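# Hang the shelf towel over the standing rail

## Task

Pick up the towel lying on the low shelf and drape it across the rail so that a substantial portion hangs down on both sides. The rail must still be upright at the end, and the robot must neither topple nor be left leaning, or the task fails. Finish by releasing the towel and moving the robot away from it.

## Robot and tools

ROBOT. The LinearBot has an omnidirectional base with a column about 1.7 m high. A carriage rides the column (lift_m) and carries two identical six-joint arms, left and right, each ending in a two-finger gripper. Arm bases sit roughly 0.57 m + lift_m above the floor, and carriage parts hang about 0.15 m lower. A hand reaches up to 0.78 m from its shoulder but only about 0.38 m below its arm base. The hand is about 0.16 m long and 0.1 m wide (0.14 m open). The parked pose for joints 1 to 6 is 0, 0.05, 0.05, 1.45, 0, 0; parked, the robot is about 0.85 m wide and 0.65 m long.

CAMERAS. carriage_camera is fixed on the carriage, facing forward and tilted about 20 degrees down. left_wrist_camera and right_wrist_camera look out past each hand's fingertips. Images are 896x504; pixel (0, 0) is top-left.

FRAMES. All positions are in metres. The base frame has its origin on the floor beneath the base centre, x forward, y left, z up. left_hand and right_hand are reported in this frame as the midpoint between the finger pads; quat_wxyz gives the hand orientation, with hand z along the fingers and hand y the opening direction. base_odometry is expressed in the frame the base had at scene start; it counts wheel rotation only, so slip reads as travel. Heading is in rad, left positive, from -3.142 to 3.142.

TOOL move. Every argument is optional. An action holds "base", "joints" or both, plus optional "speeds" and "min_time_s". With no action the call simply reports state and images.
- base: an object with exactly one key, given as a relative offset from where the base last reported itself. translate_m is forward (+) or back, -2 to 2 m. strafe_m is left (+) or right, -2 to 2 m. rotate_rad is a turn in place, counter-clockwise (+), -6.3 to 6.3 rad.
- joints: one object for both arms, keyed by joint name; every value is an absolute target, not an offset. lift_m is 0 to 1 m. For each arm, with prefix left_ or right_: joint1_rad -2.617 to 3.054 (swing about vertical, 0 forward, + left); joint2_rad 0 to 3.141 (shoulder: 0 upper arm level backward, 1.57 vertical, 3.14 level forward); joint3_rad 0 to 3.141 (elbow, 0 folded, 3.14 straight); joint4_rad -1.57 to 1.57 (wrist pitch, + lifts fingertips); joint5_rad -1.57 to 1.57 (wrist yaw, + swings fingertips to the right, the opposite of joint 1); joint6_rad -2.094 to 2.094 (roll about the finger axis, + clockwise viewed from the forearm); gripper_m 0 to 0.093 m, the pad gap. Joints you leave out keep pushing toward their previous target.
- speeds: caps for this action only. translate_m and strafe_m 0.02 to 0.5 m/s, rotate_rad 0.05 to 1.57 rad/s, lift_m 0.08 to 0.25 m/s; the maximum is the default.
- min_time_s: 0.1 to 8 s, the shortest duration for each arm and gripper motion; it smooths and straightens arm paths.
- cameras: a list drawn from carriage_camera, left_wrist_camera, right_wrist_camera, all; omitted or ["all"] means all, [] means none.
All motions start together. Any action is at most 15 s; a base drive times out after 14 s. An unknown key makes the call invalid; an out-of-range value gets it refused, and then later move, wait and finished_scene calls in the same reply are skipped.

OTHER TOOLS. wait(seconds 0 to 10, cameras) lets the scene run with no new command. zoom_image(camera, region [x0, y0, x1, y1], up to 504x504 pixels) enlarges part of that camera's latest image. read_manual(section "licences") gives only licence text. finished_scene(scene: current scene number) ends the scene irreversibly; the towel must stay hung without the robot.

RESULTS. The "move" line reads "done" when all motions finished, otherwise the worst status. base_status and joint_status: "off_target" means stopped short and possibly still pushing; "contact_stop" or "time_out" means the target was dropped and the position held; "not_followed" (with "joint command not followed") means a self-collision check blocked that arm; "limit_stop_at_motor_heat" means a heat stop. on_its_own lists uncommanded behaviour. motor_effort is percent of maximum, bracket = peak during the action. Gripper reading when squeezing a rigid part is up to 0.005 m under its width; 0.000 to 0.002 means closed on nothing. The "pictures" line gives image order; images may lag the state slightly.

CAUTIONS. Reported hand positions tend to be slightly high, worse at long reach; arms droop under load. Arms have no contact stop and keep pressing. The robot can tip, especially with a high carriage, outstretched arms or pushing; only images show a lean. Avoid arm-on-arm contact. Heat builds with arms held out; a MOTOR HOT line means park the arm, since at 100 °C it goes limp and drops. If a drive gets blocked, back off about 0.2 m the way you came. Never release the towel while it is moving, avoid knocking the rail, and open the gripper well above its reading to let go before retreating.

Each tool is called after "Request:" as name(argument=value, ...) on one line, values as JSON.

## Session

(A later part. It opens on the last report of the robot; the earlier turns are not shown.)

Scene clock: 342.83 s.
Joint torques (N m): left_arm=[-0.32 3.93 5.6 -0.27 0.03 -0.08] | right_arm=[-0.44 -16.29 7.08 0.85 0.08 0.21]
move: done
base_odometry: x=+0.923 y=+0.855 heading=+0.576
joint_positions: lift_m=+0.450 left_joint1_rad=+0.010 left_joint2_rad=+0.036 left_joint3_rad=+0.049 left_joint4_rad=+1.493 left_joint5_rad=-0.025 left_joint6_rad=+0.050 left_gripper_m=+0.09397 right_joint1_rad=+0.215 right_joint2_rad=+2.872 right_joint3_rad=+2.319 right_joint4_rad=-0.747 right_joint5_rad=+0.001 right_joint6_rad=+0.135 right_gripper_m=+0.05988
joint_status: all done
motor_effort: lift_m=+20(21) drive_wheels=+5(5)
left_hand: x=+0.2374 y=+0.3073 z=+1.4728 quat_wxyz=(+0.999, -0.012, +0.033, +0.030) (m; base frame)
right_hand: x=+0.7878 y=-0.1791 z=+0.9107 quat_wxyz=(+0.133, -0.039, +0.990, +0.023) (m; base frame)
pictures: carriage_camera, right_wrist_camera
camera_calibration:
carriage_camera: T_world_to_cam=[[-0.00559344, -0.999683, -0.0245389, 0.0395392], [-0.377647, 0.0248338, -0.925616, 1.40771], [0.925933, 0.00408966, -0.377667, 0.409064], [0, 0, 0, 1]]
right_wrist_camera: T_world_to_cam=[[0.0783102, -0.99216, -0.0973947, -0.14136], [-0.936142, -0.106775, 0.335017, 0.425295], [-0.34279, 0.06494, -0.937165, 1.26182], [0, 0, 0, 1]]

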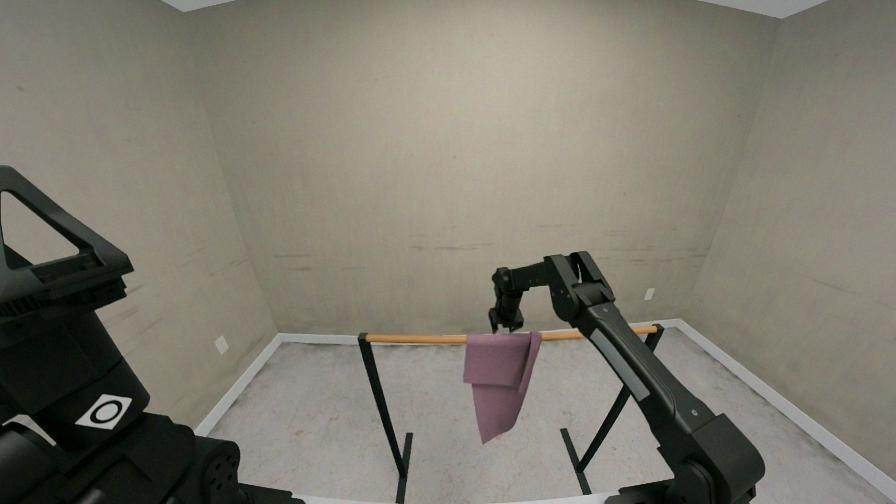

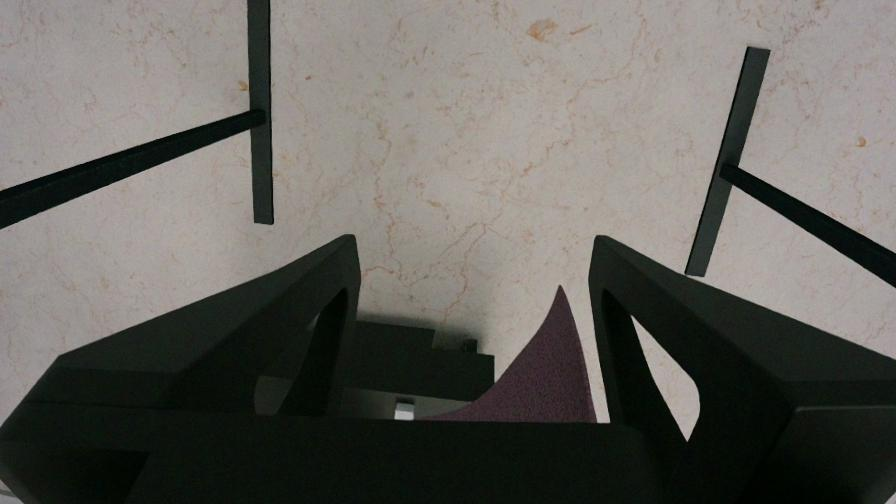

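Request:
wait(seconds=0.5, cameras=["carriage_camera", "right_wrist_camera"])

Request:
zoom_image(camera="carriage_camera", region=[350, 200, 650, 500])

Scene clock: 348.13 s.
Joint torques (N m): left_arm=[-0.29 3.96 5.55 -0.27 0.05 -0.06] | right_arm=[-0.49 -16.27 7.1 0.84 0.07 0.23]
base_odometry: x=+0.923 y=+0.855 heading=+0.576
joint_positions: lift_m=+0.450 left_joint1_rad=+0.010 left_joint2_rad=+0.036 left_joint3_rad=+0.049 left_joint4_rad=+1.493 left_joint5_rad=-0.025 left_joint6_rad=+0.050 left_gripper_m=+0.09397 right_joint1_rad=+0.215 right_joint2_rad=+2.872 right_joint3_rad=+2.319 right_joint4_rad=-0.747 right_joint5_rad=+0.001 right_joint6_rad=+0.135 right_gripper_m=+0.05988
joint_status: all done
motor_effort: lift_m=+20(21) drive_wheels=+5(5)
left_hand: x=+0.2374 y=+0.3073 z=+1.4728 quat_wxyz=(+0.999, -0.012, +0.033, +0.030) (m; base frame)
right_hand: x=+0.7878 y=-0.1791 z=+0.9107 quat_wxyz=(+0.133, -0.039, +0.990, +0.023) (m; base frame)
wait: 0.50 s; at rest from the start
pictures: carriage_camera, right_wrist_camera
camera_calibration:
carriage_camera: T_world_to_cam=[[-0.00559344, -0.999683, -0.0245389, 0.0395392], [-0.377647, 0.0248338, -0.925616, 1.40771], [0.925933, 0.00408966, -0.377667, 0.409064], [0, 0, 0, 1]]
right_wrist_camera: T_world_to_cam=[[0.0783102, -0.99216, -0.0973947, -0.14136], [-0.936142, -0.106775, 0.335017, 0.425295], [-0.34279, 0.06494, -0.937165, 1.26182], [0, 0, 0, 1]]

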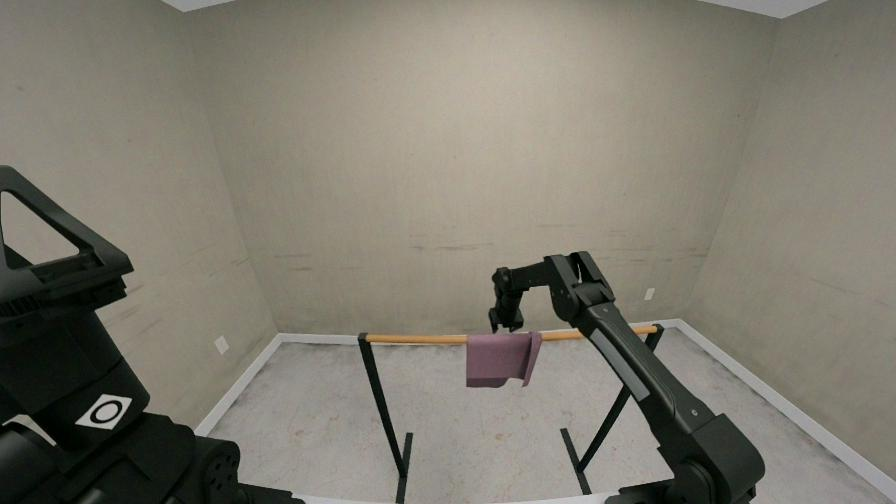

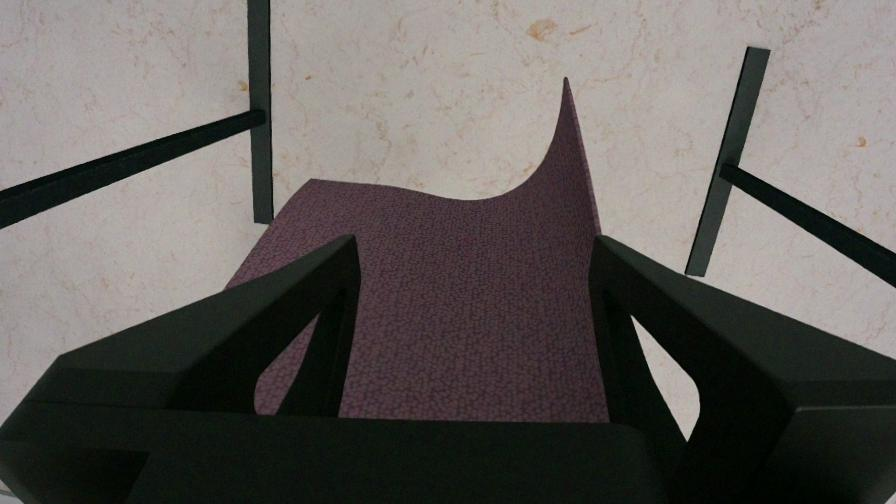

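Scaled by 1.680 from the camera's 896x504 image, which has a finer 1280x720 frame.

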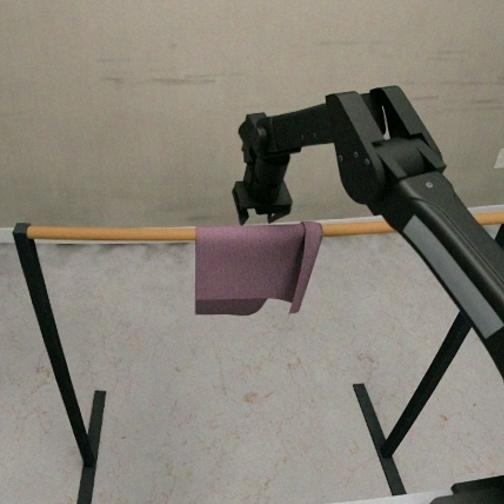

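Request:
move(joints={"lift_m": 0.8}, speeds={"lift_m": 0.12}, cameras=["carriage_camera", "right_wrist_camera"])

Request:
zoom_image(camera="carriage_camera", region=[350, 250, 600, 500])

Scene clock: 355.07 s.
Joint torques (N m): left_arm=[-0.32 3.82 5.55 -0.28 0.05 -0.08] | right_arm=[-0.42 -16.46 6.94 0.81 0.07 0.24]
move: done
base_odometry: x=+0.923 y=+0.855 heading=+0.576
joint_positions: lift_m=+0.800 left_joint1_rad=+0.010 left_joint2_rad=+0.036 left_joint3_rad=+0.049 left_joint4_rad=+1.493 left_joint5_rad=-0.025 left_joint6_rad=+0.050 left_gripper_m=+0.09397 right_joint1_rad=+0.215 right_joint2_rad=+2.873 right_joint3_rad=+2.319 right_joint4_rad=-0.744 right_joint5_rad=+0.001 right_joint6_rad=+0.135 right_gripper_m=+0.05988
joint_status: all done
motor_effort: lift_m=+25(30) drive_wheels=+5(5)
left_hand: x=+0.2374 y=+0.3073 z=+1.8223 quat_wxyz=(+0.999, -0.012, +0.033, +0.030) (m; base frame)
right_hand: x=+0.7884 y=-0.1790 z=+1.2598 quat_wxyz=(+0.134, -0.039, +0.990, +0.023) (m; base frame)
pictures: carriage_camera, right_wrist_camera
camera_calibration:
carriage_camera: T_world_to_cam=[[-0.00559344, -0.999683, -0.0245389, 0.0481148], [-0.377647, 0.0248338, -0.925616, 1.73118], [0.925933, 0.00408966, -0.377667, 0.541046], [0, 0, 0, 1]]
right_wrist_camera: T_world_to_cam=[[0.0785283, -0.992112, -0.0977046, -0.107052], [-0.936889, -0.106939, 0.332871, 0.312117], [-0.340694, 0.0653985, -0.937897, 1.58856], [0, 0, 0, 1]]

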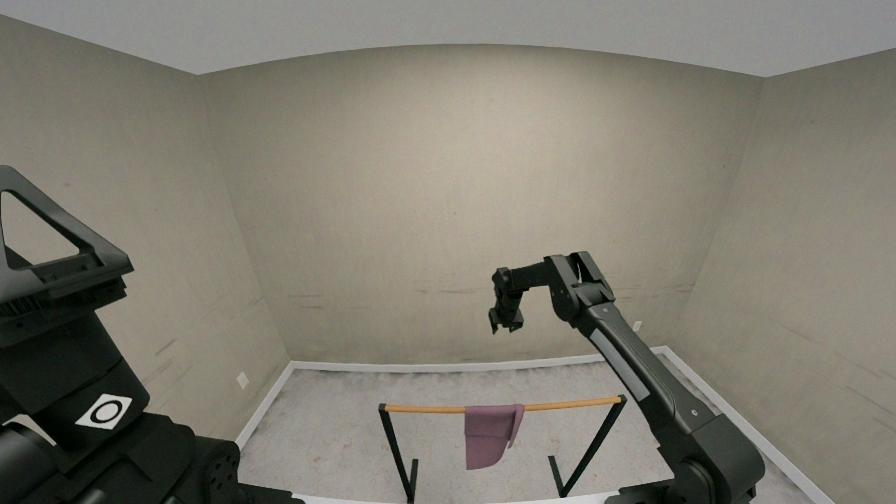

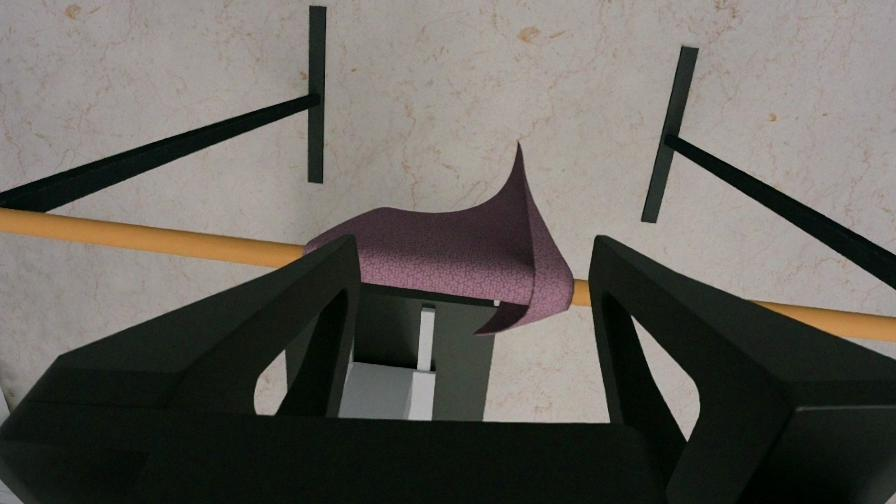

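Scaled by 2.016 from the camera's 896x504 image, which has a finer 1280x720 frame.

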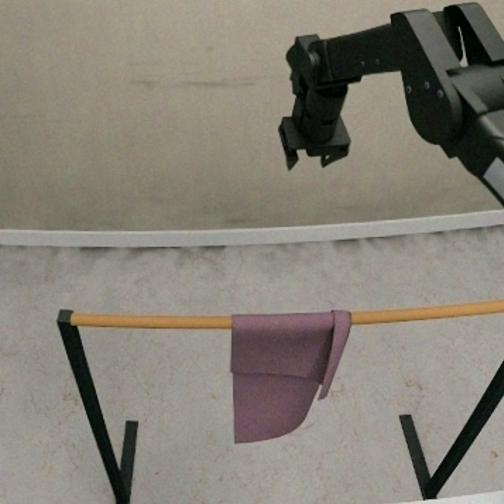

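Request:
wait(seconds=2, cameras=["carriage_camera", "right_wrist_camera"])

Request:
zoom_image(camera="carriage_camera", region=[350, 250, 600, 500])

Scene clock: 364.83 s.
Joint torques (N m): left_arm=[-0.4 3.92 5.57 -0.27 0.06 -0.08] | right_arm=[-0.42 -16.36 7.08 0.83 0.07 0.22]
base_odometry: x=+0.923 y=+0.855 heading=+0.576
joint_positions: lift_m=+0.800 left_joint1_rad=+0.010 left_joint2_rad=+0.036 left_joint3_rad=+0.049 left_joint4_rad=+1.493 left_joint5_rad=-0.025 left_joint6_rad=+0.050 left_gripper_m=+0.09397 right_joint1_rad=+0.215 right_joint2_rad=+2.873 right_joint3_rad=+2.319 right_joint4_rad=-0.744 right_joint5_rad=+0.001 right_joint6_rad=+0.135 right_gripper_m=+0.05988
joint_status: all done
motor_effort: lift_m=+25(30) drive_wheels=+5(5)
left_hand: x=+0.2374 y=+0.3073 z=+1.8223 quat_wxyz=(+0.999, -0.012, +0.033, +0.030) (m; base frame)
right_hand: x=+0.7884 y=-0.1790 z=+1.2598 quat_wxyz=(+0.134, -0.039, +0.990, +0.023) (m; base frame)
wait: 2.00 s; at rest from the start
pictures: carriage_camera, right_wrist_camera
camera_calibration:
carriage_camera: T_world_to_cam=[[-0.00559344, -0.999683, -0.0245389, 0.0481148], [-0.377647, 0.0248338, -0.925616, 1.73118], [0.925933, 0.00408966, -0.377667, 0.541046], [0, 0, 0, 1]]
right_wrist_camera: T_world_to_cam=[[0.0785283, -0.992112, -0.0977046, -0.107052], [-0.936889, -0.106939, 0.332871, 0.312117], [-0.340694, 0.0653985, -0.937897, 1.58856], [0, 0, 0, 1]]

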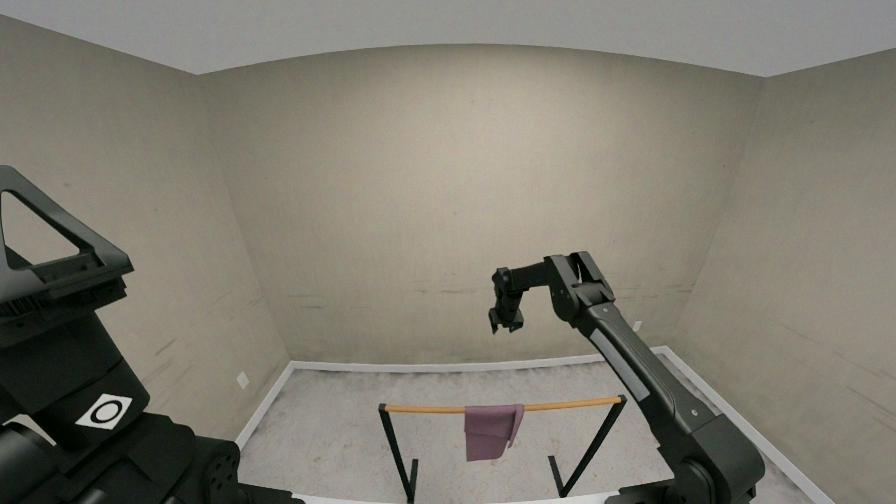

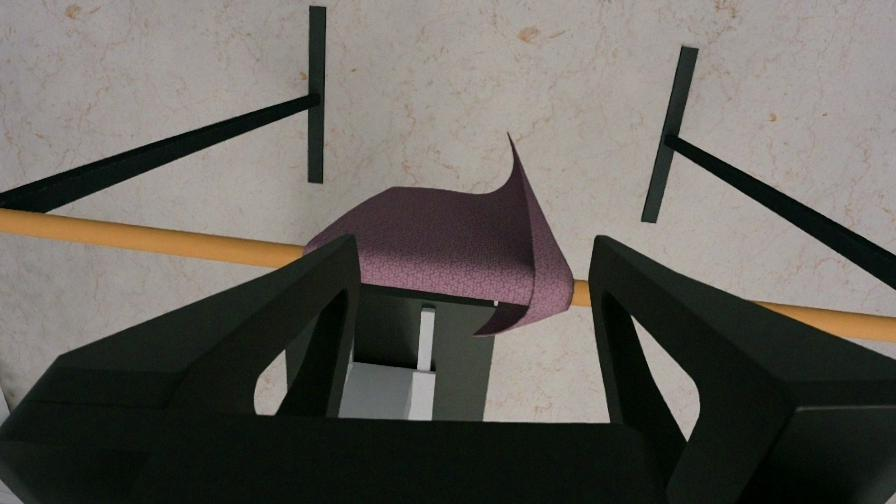

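Scaled by 2.016 from the camera's 896x504 image, which has a finer 1280x720 frame.

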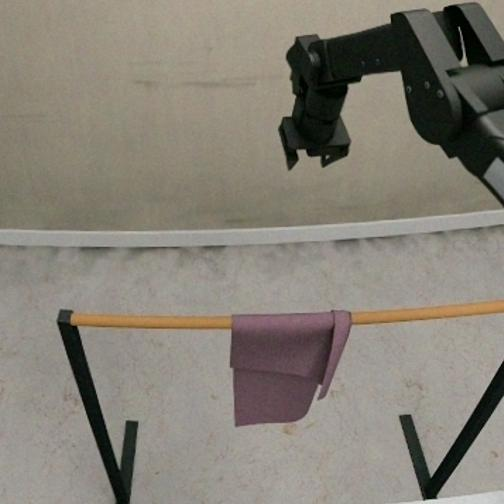

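Request:
move(base={"translate_m": -0.55}, speeds={"translate_m": 0.2}, cameras=["carriage_camera"])

Request:
move(joints={"lift_m": 0.1, "right_joint1_rad": 0, "right_joint2_rad": 0.05, "right_joint3_rad": 0.05, "right_joint4_rad": 1.45, "right_joint5_rad": 0, "right_joint6_rad": 0}, min_time_s=4, cameras=["carriage_camera"])

Request:
zoom_image(camera="carriage_camera", region=[350, 150, 650, 450])

Scene clock: 385.63 s.
move: done
MOTOR HOT: joint 2 (shoulder) of the right arm reports 76 °C; the controller stops that arm at 100 °C. To cool a motor, set the load down, stop pushing, or move to a pose that needs little force.
base_status: done
motor_effort: lift_m=+25(25) drive_wheels=-1(11)
pictures: carriage_camera
camera_calibration:
carriage_camera: T_world_to_cam=[[-0.00559344, -0.999683, -0.0245389, 0.0481148], [-0.377647, 0.0248338, -0.925616, 1.73118], [0.925933, 0.00408966, -0.377667, 0.541046], [0, 0, 0, 1]]

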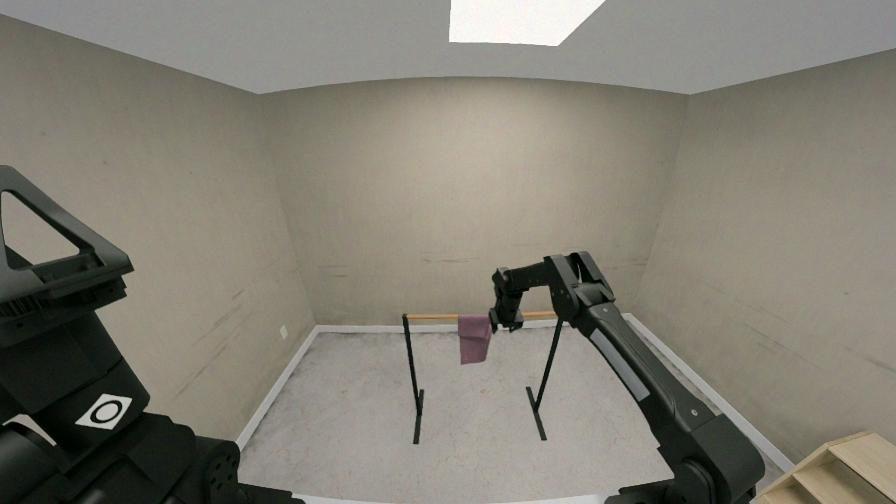

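Scene clock: 389.93 s.
Joint torques (N m): left_arm=[-0.36 3.9 5.55 -0.25 0.06 -0.09] | right_arm=[-0.94 2.69 5.01 0.06 0.07 -0.1]
move: done
MOTOR HOT: still on. Joint 2 (shoulder) of the right arm reports 76 °C.
base_odometry: x=+0.461 y=+0.556 heading=+0.576
joint_positions: lift_m=+0.100 left_joint1_rad=+0.010 left_joint2_rad=+0.036 left_joint3_rad=+0.049 left_joint4_rad=+1.493 left_joint5_rad=-0.025 left_joint6_rad=+0.050 left_gripper_m=+0.09397 right_joint1_rad=+0.007 right_joint2_rad=+0.062 right_joint3_rad=+0.059 right_joint4_rad=+1.433 right_joint5_rad=+0.001 right_joint6_rad=+0.016 right_gripper_m=+0.05988
joint_status: all done
motor_effort: lift_m=+20(20) drive_wheels=-1(2)
left_hand: x=+0.2375 y=+0.3073 z=+1.1228 quat_wxyz=(+0.999, -0.012, +0.033, +0.030) (m; base frame)
right_hand: x=+0.2568 y=-0.3029 z=+1.1242 quat_wxyz=(+0.997, +0.001, +0.070, +0.011) (m; base frame)
pictures: carriage_camera
camera_calibration:
carriage_camera: T_world_to_cam=[[-0.00559344, -0.999683, -0.0245389, 0.0309521], [-0.377647, 0.0248338, -0.925616, 1.0838], [0.925933, 0.00408966, -0.377667, 0.276903], [0, 0, 0, 1]]

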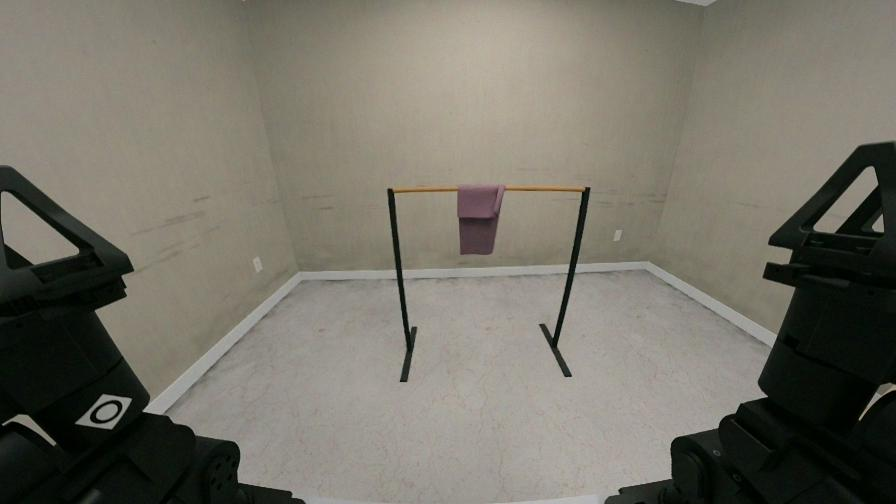

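Scaled by 1.680 from the camera's 896x504 image, which has a finer 1280x720 frame.

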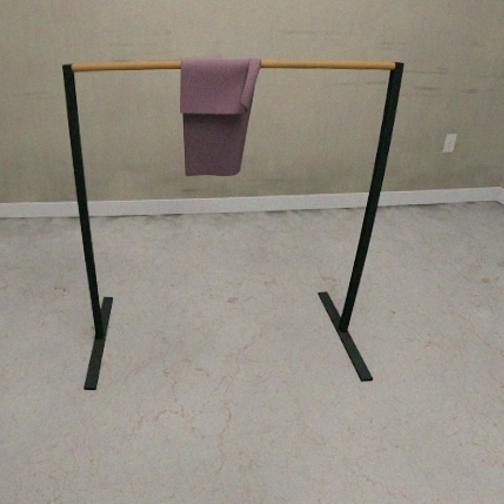

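Request:
move(base={"strafe_m": -0.43}, joints={"lift_m": 0.07, "left_joint1_rad": 0, "left_joint2_rad": 2.99, "left_joint3_rad": 2.101, "left_joint4_rad": 1.5, "left_joint5_rad": 0, "left_joint6_rad": -1.57, "left_gripper_m": 0.09}, speeds={"strafe_m": 0.2}, min_time_s=4)

Request:
zoom_image(camera="carriage_camera", region=[200, 100, 500, 400])

Scene clock: 430.20 s.
Joint torques (N m): left_arm=[-0.68 -12.68 7.53 1.96 0.23 -0.1] | right_arm=[-0.77 3 5.63 0.02 0.04 -0.09]
move: done
MOTOR HOT: cleared for the motors of the right arm.
base_odometry: x=+0.695 y=+0.195 heading=+0.576
base_status: done
joint_positions: lift_m=+0.070 left_joint1_rad=+0.004 left_joint2_rad=+2.965 left_joint3_rad=+2.081 left_joint4_rad=+1.497 left_joint5_rad=-0.012 left_joint6_rad=-1.559 left_gripper_m=+0.09010 right_joint1_rad=+0.006 right_joint2_rad=+0.058 right_joint3_rad=+0.053 right_joint4_rad=+1.437 right_joint5_rad=+0.001 right_joint6_rad=+0.015 right_gripper_m=+0.05988
joint_status: all done
motor_effort: lift_m=+20(20) drive_wheels=-2(8)
left_hand: x=+0.9036 y=+0.3074 z=+0.8114 quat_wxyz=(+0.634, -0.328, +0.323, -0.621) (m; base frame)
right_hand: x=+0.2568 y=-0.3028 z=+1.0924 quat_wxyz=(+0.998, +0.001, +0.070, +0.010) (m; base frame)
pictures: carriage_camera, left_wrist_camera, right_wrist_camera
camera_calibration:
carriage_camera: T_world_to_cam=[[-0.00559344, -0.999683, -0.0245389, 0.0302157], [-0.377647, 0.0248338, -0.925616, 1.05602], [0.925933, 0.00408966, -0.377667, 0.265569], [0, 0, 0, 1]]
left_wrist_camera: T_world_to_cam=[[-0.590915, -0.0365042, 0.805908, -0.110041], [-0.449182, -0.814914, -0.366265, 0.955487], [0.670116, -0.578431, 0.465148, -0.684332], [0, 0, 0, 1]]
right_wrist_camera: T_world_to_cam=[[0.0501769, -0.997355, 0.0525913, -0.362974], [0.731145, 0.000809823, -0.682221, 0.56974], [0.680374, 0.0726837, 0.729252, -0.822721], [0, 0, 0, 1]]

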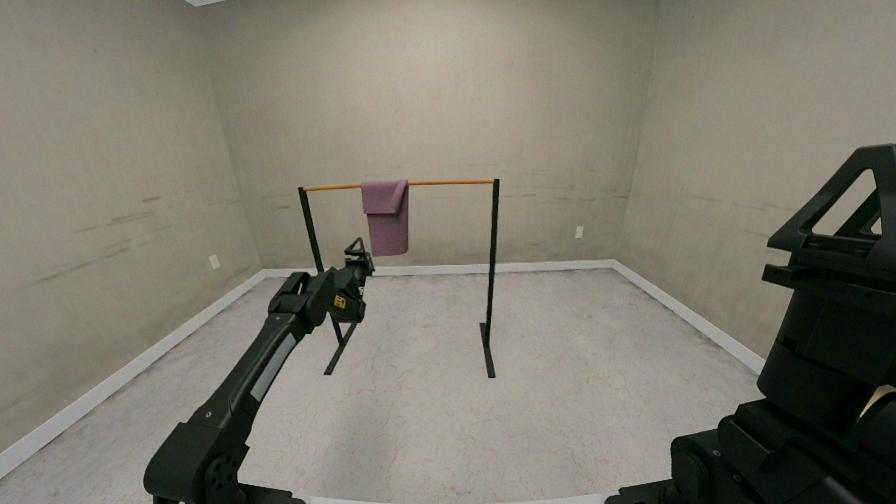

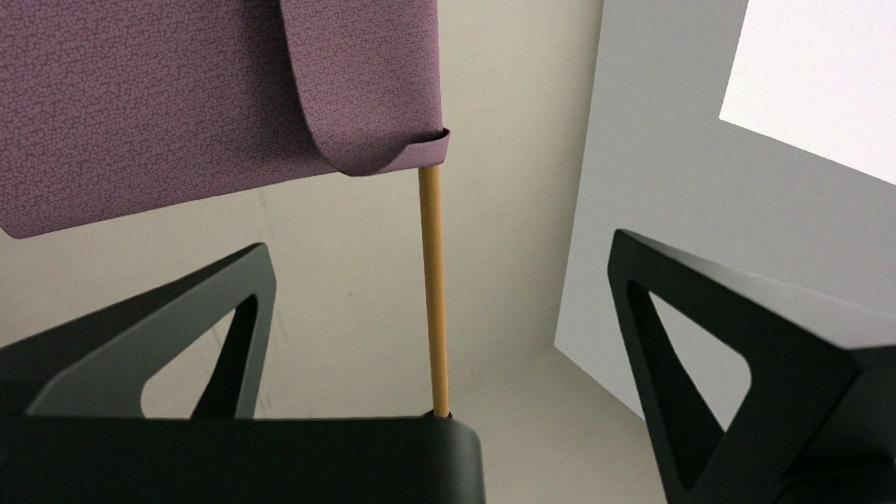

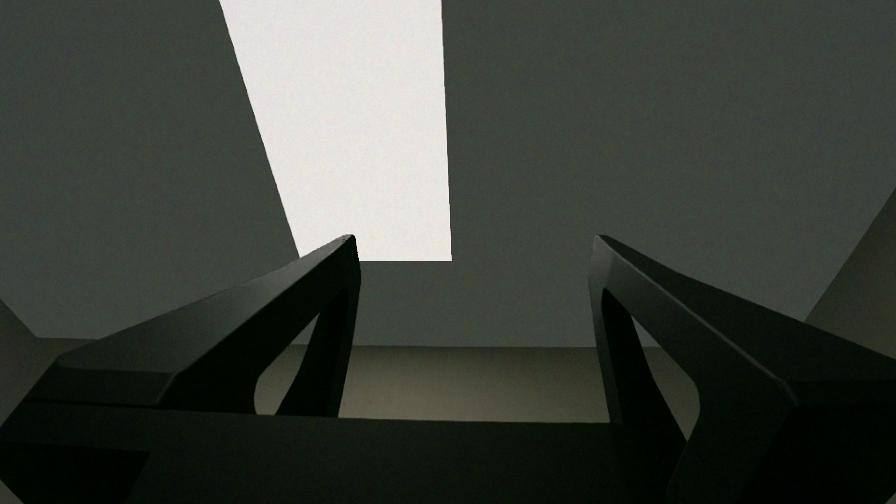

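Scaled by 1.680 from the camera's 896x504 image, which has a finer 1280x720 frame.

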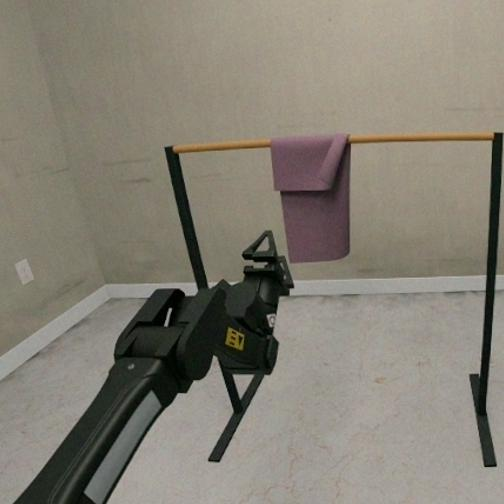

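Request:
move(base={"translate_m": 0.24}, joints={"lift_m": 0.03}, speeds={"translate_m": 0.12, "lift_m": 0.1}, cameras=["carriage_camera", "left_wrist_camera"])

Request:
zoom_image(camera="carriage_camera", region=[200, 80, 450, 330])

Scene clock: 449.30 s.
Joint torques (N m): left_arm=[-0.65 -13.39 6.91 1.9 0.19 -0.1] | right_arm=[-0.76 3.07 5.63 -0.06 0.07 -0.1]
move: done
base_odometry: x=+0.897 y=+0.325 heading=+0.575
base_status: done
joint_positions: lift_m=+0.030 left_joint1_rad=+0.004 left_joint2_rad=+2.974 left_joint3_rad=+2.088 left_joint4_rad=+1.501 left_joint5_rad=-0.011 left_joint6_rad=-1.561 left_gripper_m=+0.09010 right_joint1_rad=+0.006 right_joint2_rad=+0.057 right_joint3_rad=+0.052 right_joint4_rad=+1.443 right_joint5_rad=+0.001 right_joint6_rad=+0.015 right_gripper_m=+0.05988
joint_status: all done
motor_effort: lift_m=+20(21) drive_wheels=-4(10)
left_hand: x=+0.9034 y=+0.3072 z=+0.7689 quat_wxyz=(+0.634, -0.328, +0.323, -0.622) (m; base frame)
right_hand: x=+0.2551 y=-0.3028 z=+1.0525 quat_wxyz=(+0.998, +0.001, +0.066, +0.010) (m; base frame)
pictures: carriage_camera, left_wrist_camera
camera_calibration:
carriage_camera: T_world_to_cam=[[-0.00559344, -0.999683, -0.0245389, 0.0292332], [-0.377647, 0.0248338, -0.925616, 1.01896], [0.925933, 0.00408966, -0.377667, 0.250448], [0, 0, 0, 1]]
left_wrist_camera: T_world_to_cam=[[-0.59284, -0.0345897, 0.804577, -0.0737469], [-0.449737, -0.814548, -0.3664, 0.940192], [0.66804, -0.579065, 0.46734, -0.664088], [0, 0, 0, 1]]

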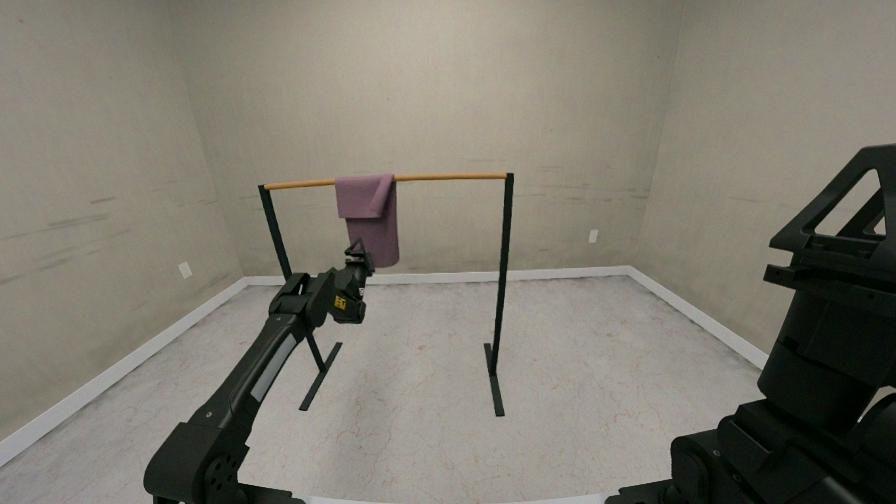

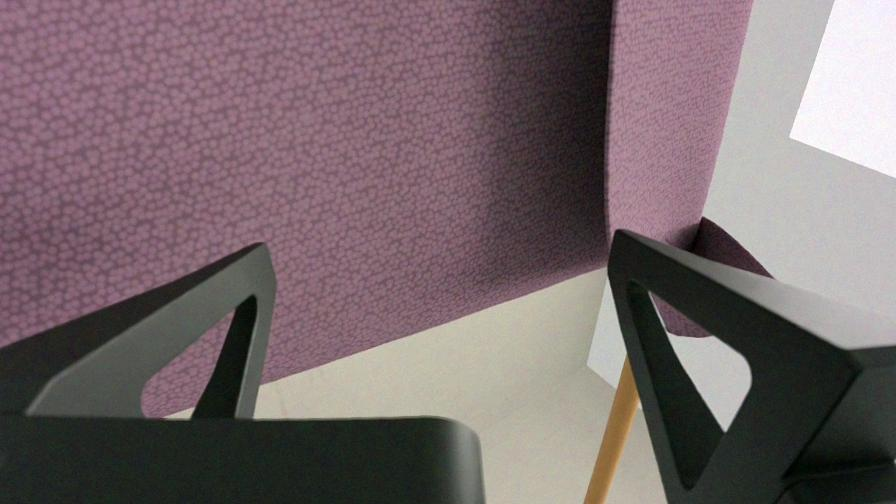

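Scaled by 2.016 from the camera's 896x504 image, which has a finer 1280x720 frame.

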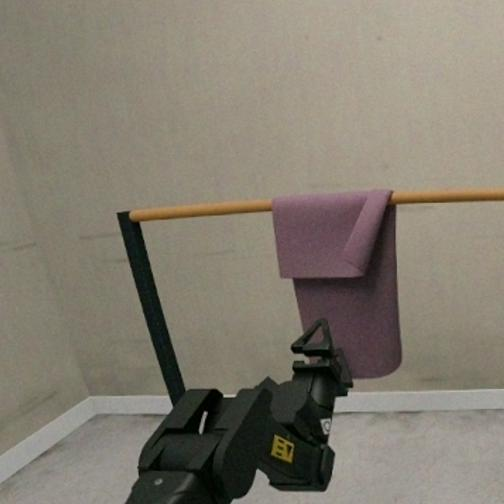

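Request:
move(joints={"lift_m": 0.113}, speeds={"lift_m": 0.1}, cameras=["carriage_camera", "left_wrist_camera"])

Request:
zoom_image(camera="carriage_camera", region=[260, 150, 440, 330])

Scene clock: 465.90 s.
Joint torques (N m): left_arm=[-0.59 -13.76 6.79 1.91 0.21 -0.1] | right_arm=[-0.73 3.44 5.86 -0.07 0.06 -0.1]
move: done
base_odometry: x=+0.897 y=+0.325 heading=+0.575
joint_positions: lift_m=+0.113 left_joint1_rad=+0.004 left_joint2_rad=+2.978 left_joint3_rad=+2.090 left_joint4_rad=+1.501 left_joint5_rad=-0.011 left_joint6_rad=-1.562 left_gripper_m=+0.09010 right_joint1_rad=+0.006 right_joint2_rad=+0.057 right_joint3_rad=+0.051 right_joint4_rad=+1.443 right_joint5_rad=+0.001 right_joint6_rad=+0.015 right_gripper_m=+0.05988
joint_status: all done
motor_effort: lift_m=+24(30) drive_wheels=+5(5)
left_hand: x=+0.9035 y=+0.3072 z=+0.8500 quat_wxyz=(+0.633, -0.328, +0.323, -0.622) (m; base frame)
right_hand: x=+0.2553 y=-0.3028 z=+1.1348 quat_wxyz=(+0.998, +0.001, +0.067, +0.010) (m; base frame)
pictures: carriage_camera, left_wrist_camera
camera_calibration:
carriage_camera: T_world_to_cam=[[-0.00559344, -0.999683, -0.0245389, 0.0312578], [-0.377647, 0.0248338, -0.925616, 1.09533], [0.925933, 0.00408966, -0.377667, 0.281607], [0, 0, 0, 1]]
left_wrist_camera: T_world_to_cam=[[-0.591931, -0.0342054, 0.805263, -0.140478], [-0.450333, -0.814564, -0.36563, 0.969877], [0.668445, -0.579064, 0.466762, -0.701978], [0, 0, 0, 1]]

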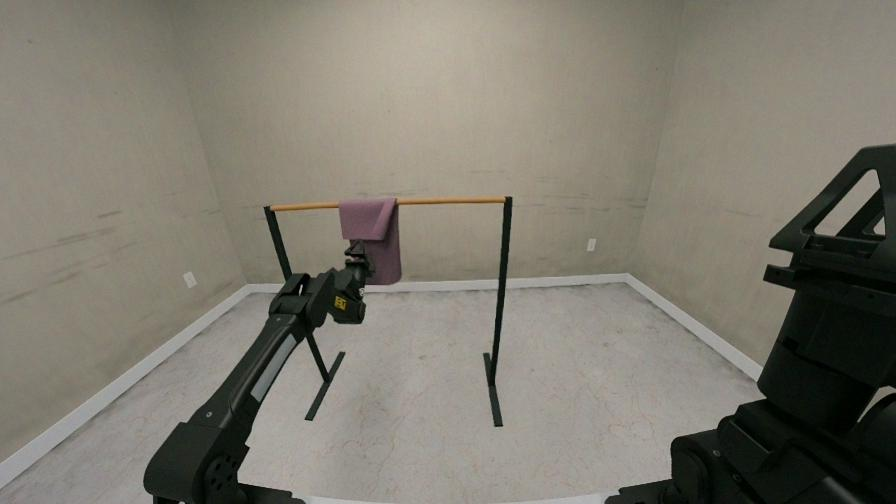

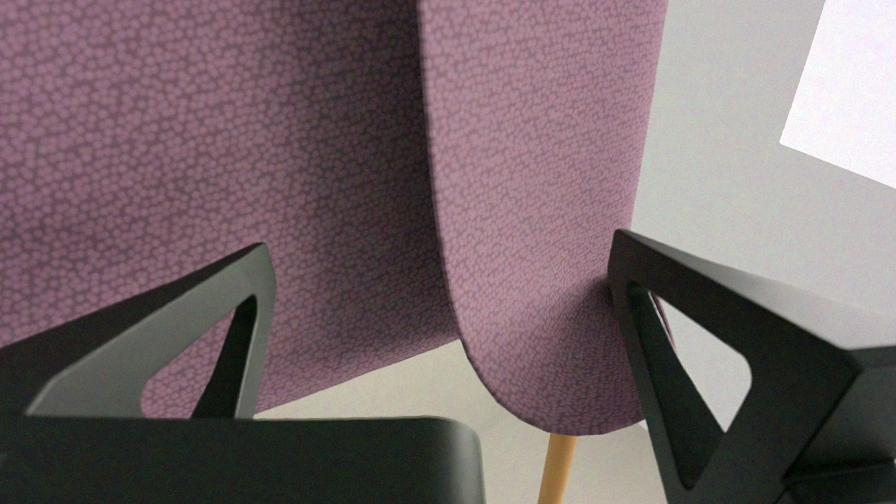

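Scaled by 2.800 from the camera's 896x504 image, which has a finer 1280x720 frame.

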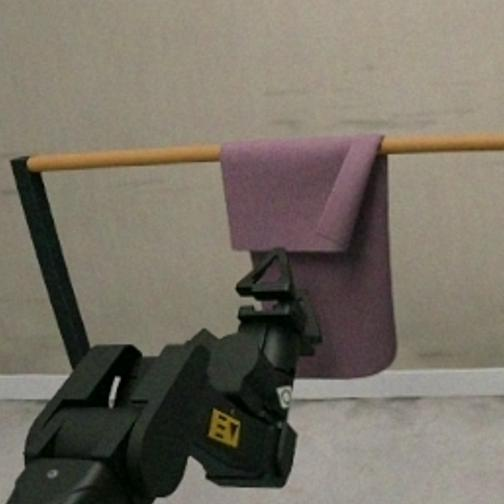

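Request:
move(base={"translate_m": 0.055}, joints={"lift_m": 0.15}, speeds={"translate_m": 0.1, "lift_m": 0.08}, cameras=["carriage_camera", "left_wrist_camera"])

Request:
zoom_image(camera="carriage_camera", region=[260, 150, 440, 330])

Scene clock: 482.03 s.
Joint torques (N m): left_arm=[-0.58 -13.98 6.69 1.9 0.21 -0.11] | right_arm=[-0.77 2.95 5.65 -0.02 0.07 -0.1]
move: done
base_odometry: x=+0.943 y=+0.355 heading=+0.574
base_status: done
joint_positions: lift_m=+0.150 left_joint1_rad=+0.004 left_joint2_rad=+2.980 left_joint3_rad=+2.092 left_joint4_rad=+1.501 left_joint5_rad=-0.011 left_joint6_rad=-1.562 left_gripper_m=+0.09010 right_joint1_rad=+0.006 right_joint2_rad=+0.057 right_joint3_rad=+0.051 right_joint4_rad=+1.445 right_joint5_rad=+0.001 right_joint6_rad=+0.015 right_gripper_m=+0.05988
joint_status: all done
motor_effort: lift_m=+25(29) drive_wheels=-3(12)
left_hand: x=+0.9036 y=+0.3072 z=+0.8863 quat_wxyz=(+0.633, -0.328, +0.323, -0.622) (m; base frame)
right_hand: x=+0.2552 y=-0.3028 z=+1.1717 quat_wxyz=(+0.998, +0.001, +0.066, +0.010) (m; base frame)
pictures: carriage_camera, left_wrist_camera
camera_calibration:
carriage_camera: T_world_to_cam=[[-0.00559344, -0.999683, -0.0245389, 0.032164], [-0.377647, 0.0248338, -0.925616, 1.12951], [0.925933, 0.00408966, -0.377667, 0.295555], [0, 0, 0, 1]]
left_wrist_camera: T_world_to_cam=[[-0.591645, -0.0338155, 0.805489, -0.170229], [-0.450904, -0.814359, -0.365384, 0.983359], [0.668313, -0.579376, 0.466564, -0.718613], [0, 0, 0, 1]]

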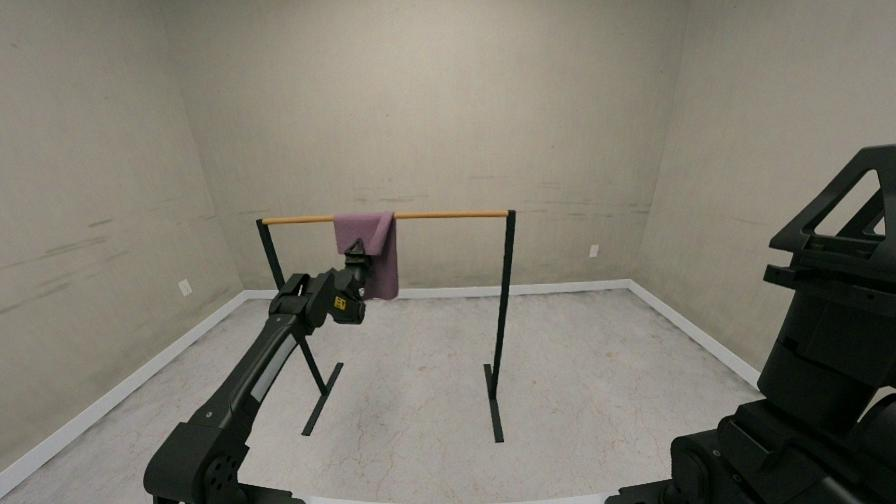

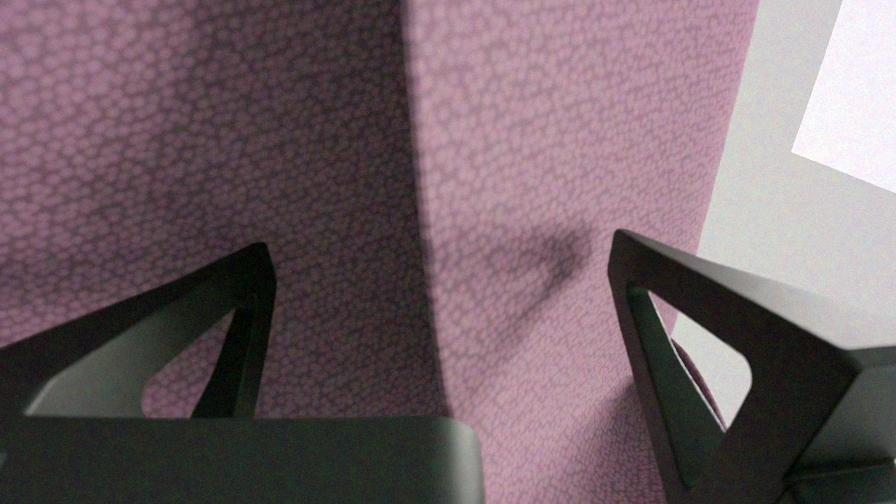

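Scaled by 2.800 from the camera's 896x504 image, which has a finer 1280x720 frame.

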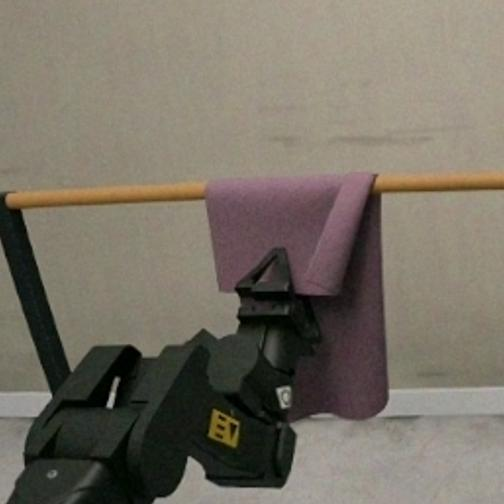

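Request:
move(joints={"left_gripper_m": 0.0}, min_time_s=2, cameras=["carriage_camera", "left_wrist_camera"])

Request:
zoom_image(camera="carriage_camera", region=[260, 150, 440, 330])

Scene clock: 488.43 s.
Joint torques (N m): left_arm=[-0.66 -13.97 6.58 1.91 0.21 -0.1] | right_arm=[-0.76 3.11 5.72 -0.08 0.06 -0.11]
move: done
base_odometry: x=+0.943 y=+0.355 heading=+0.574
joint_positions: lift_m=+0.150 left_joint1_rad=+0.004 left_joint2_rad=+2.980 left_joint3_rad=+2.092 left_joint4_rad=+1.501 left_joint5_rad=-0.011 left_joint6_rad=-1.562 left_gripper_m=+0.00138 right_joint1_rad=+0.006 right_joint2_rad=+0.057 right_joint3_rad=+0.051 right_joint4_rad=+1.445 right_joint5_rad=+0.001 right_joint6_rad=+0.015 right_gripper_m=+0.05988
joint_status: all done
motor_effort: lift_m=+25(25) drive_wheels=-3(4)
left_hand: x=+0.9036 y=+0.3072 z=+0.8863 quat_wxyz=(+0.633, -0.328, +0.323, -0.622) (m; base frame)
right_hand: x=+0.2552 y=-0.3028 z=+1.1717 quat_wxyz=(+0.998, +0.001, +0.066, +0.010) (m; base frame)
pictures: carriage_camera, left_wrist_camera
camera_calibration:
carriage_camera: T_world_to_cam=[[-0.00559344, -0.999683, -0.0245389, 0.032164], [-0.377647, 0.0248338, -0.925616, 1.12951], [0.925933, 0.00408966, -0.377667, 0.295555], [0, 0, 0, 1]]
left_wrist_camera: T_world_to_cam=[[-0.591657, -0.0334343, 0.805496, -0.170342], [-0.45108, -0.814374, -0.365133, 0.983301], [0.668183, -0.579377, 0.466748, -0.718659], [0, 0, 0, 1]]

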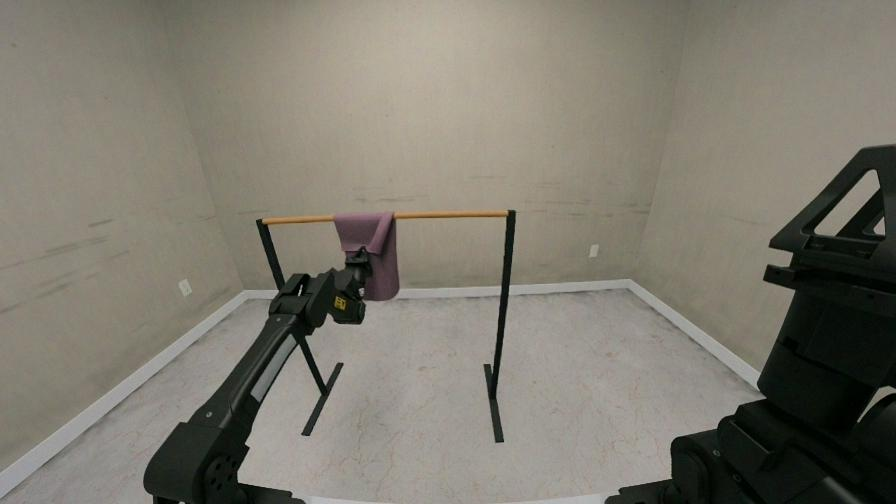

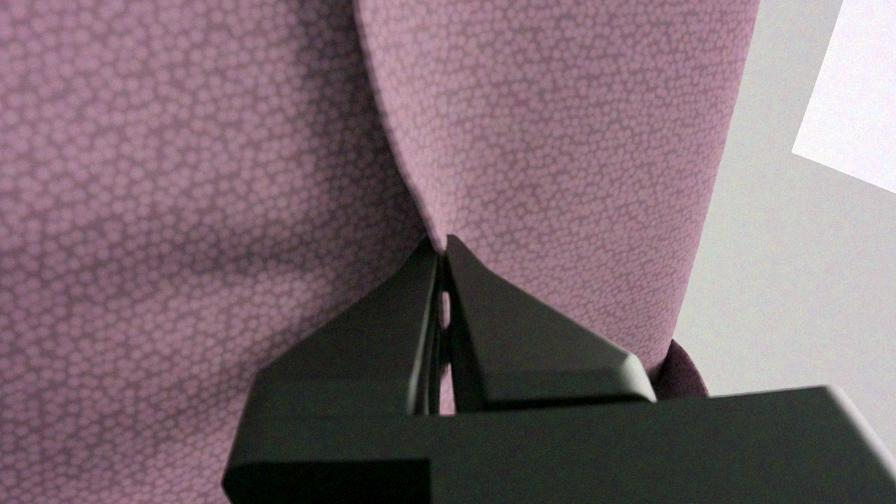

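Scaled by 2.800 from the camera's 896x504 image, which has a finer 1280x720 frame.

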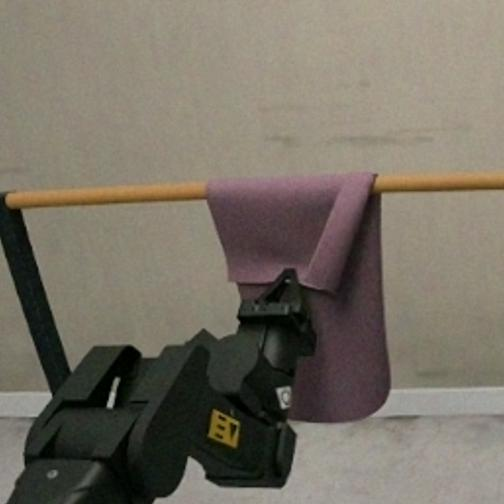

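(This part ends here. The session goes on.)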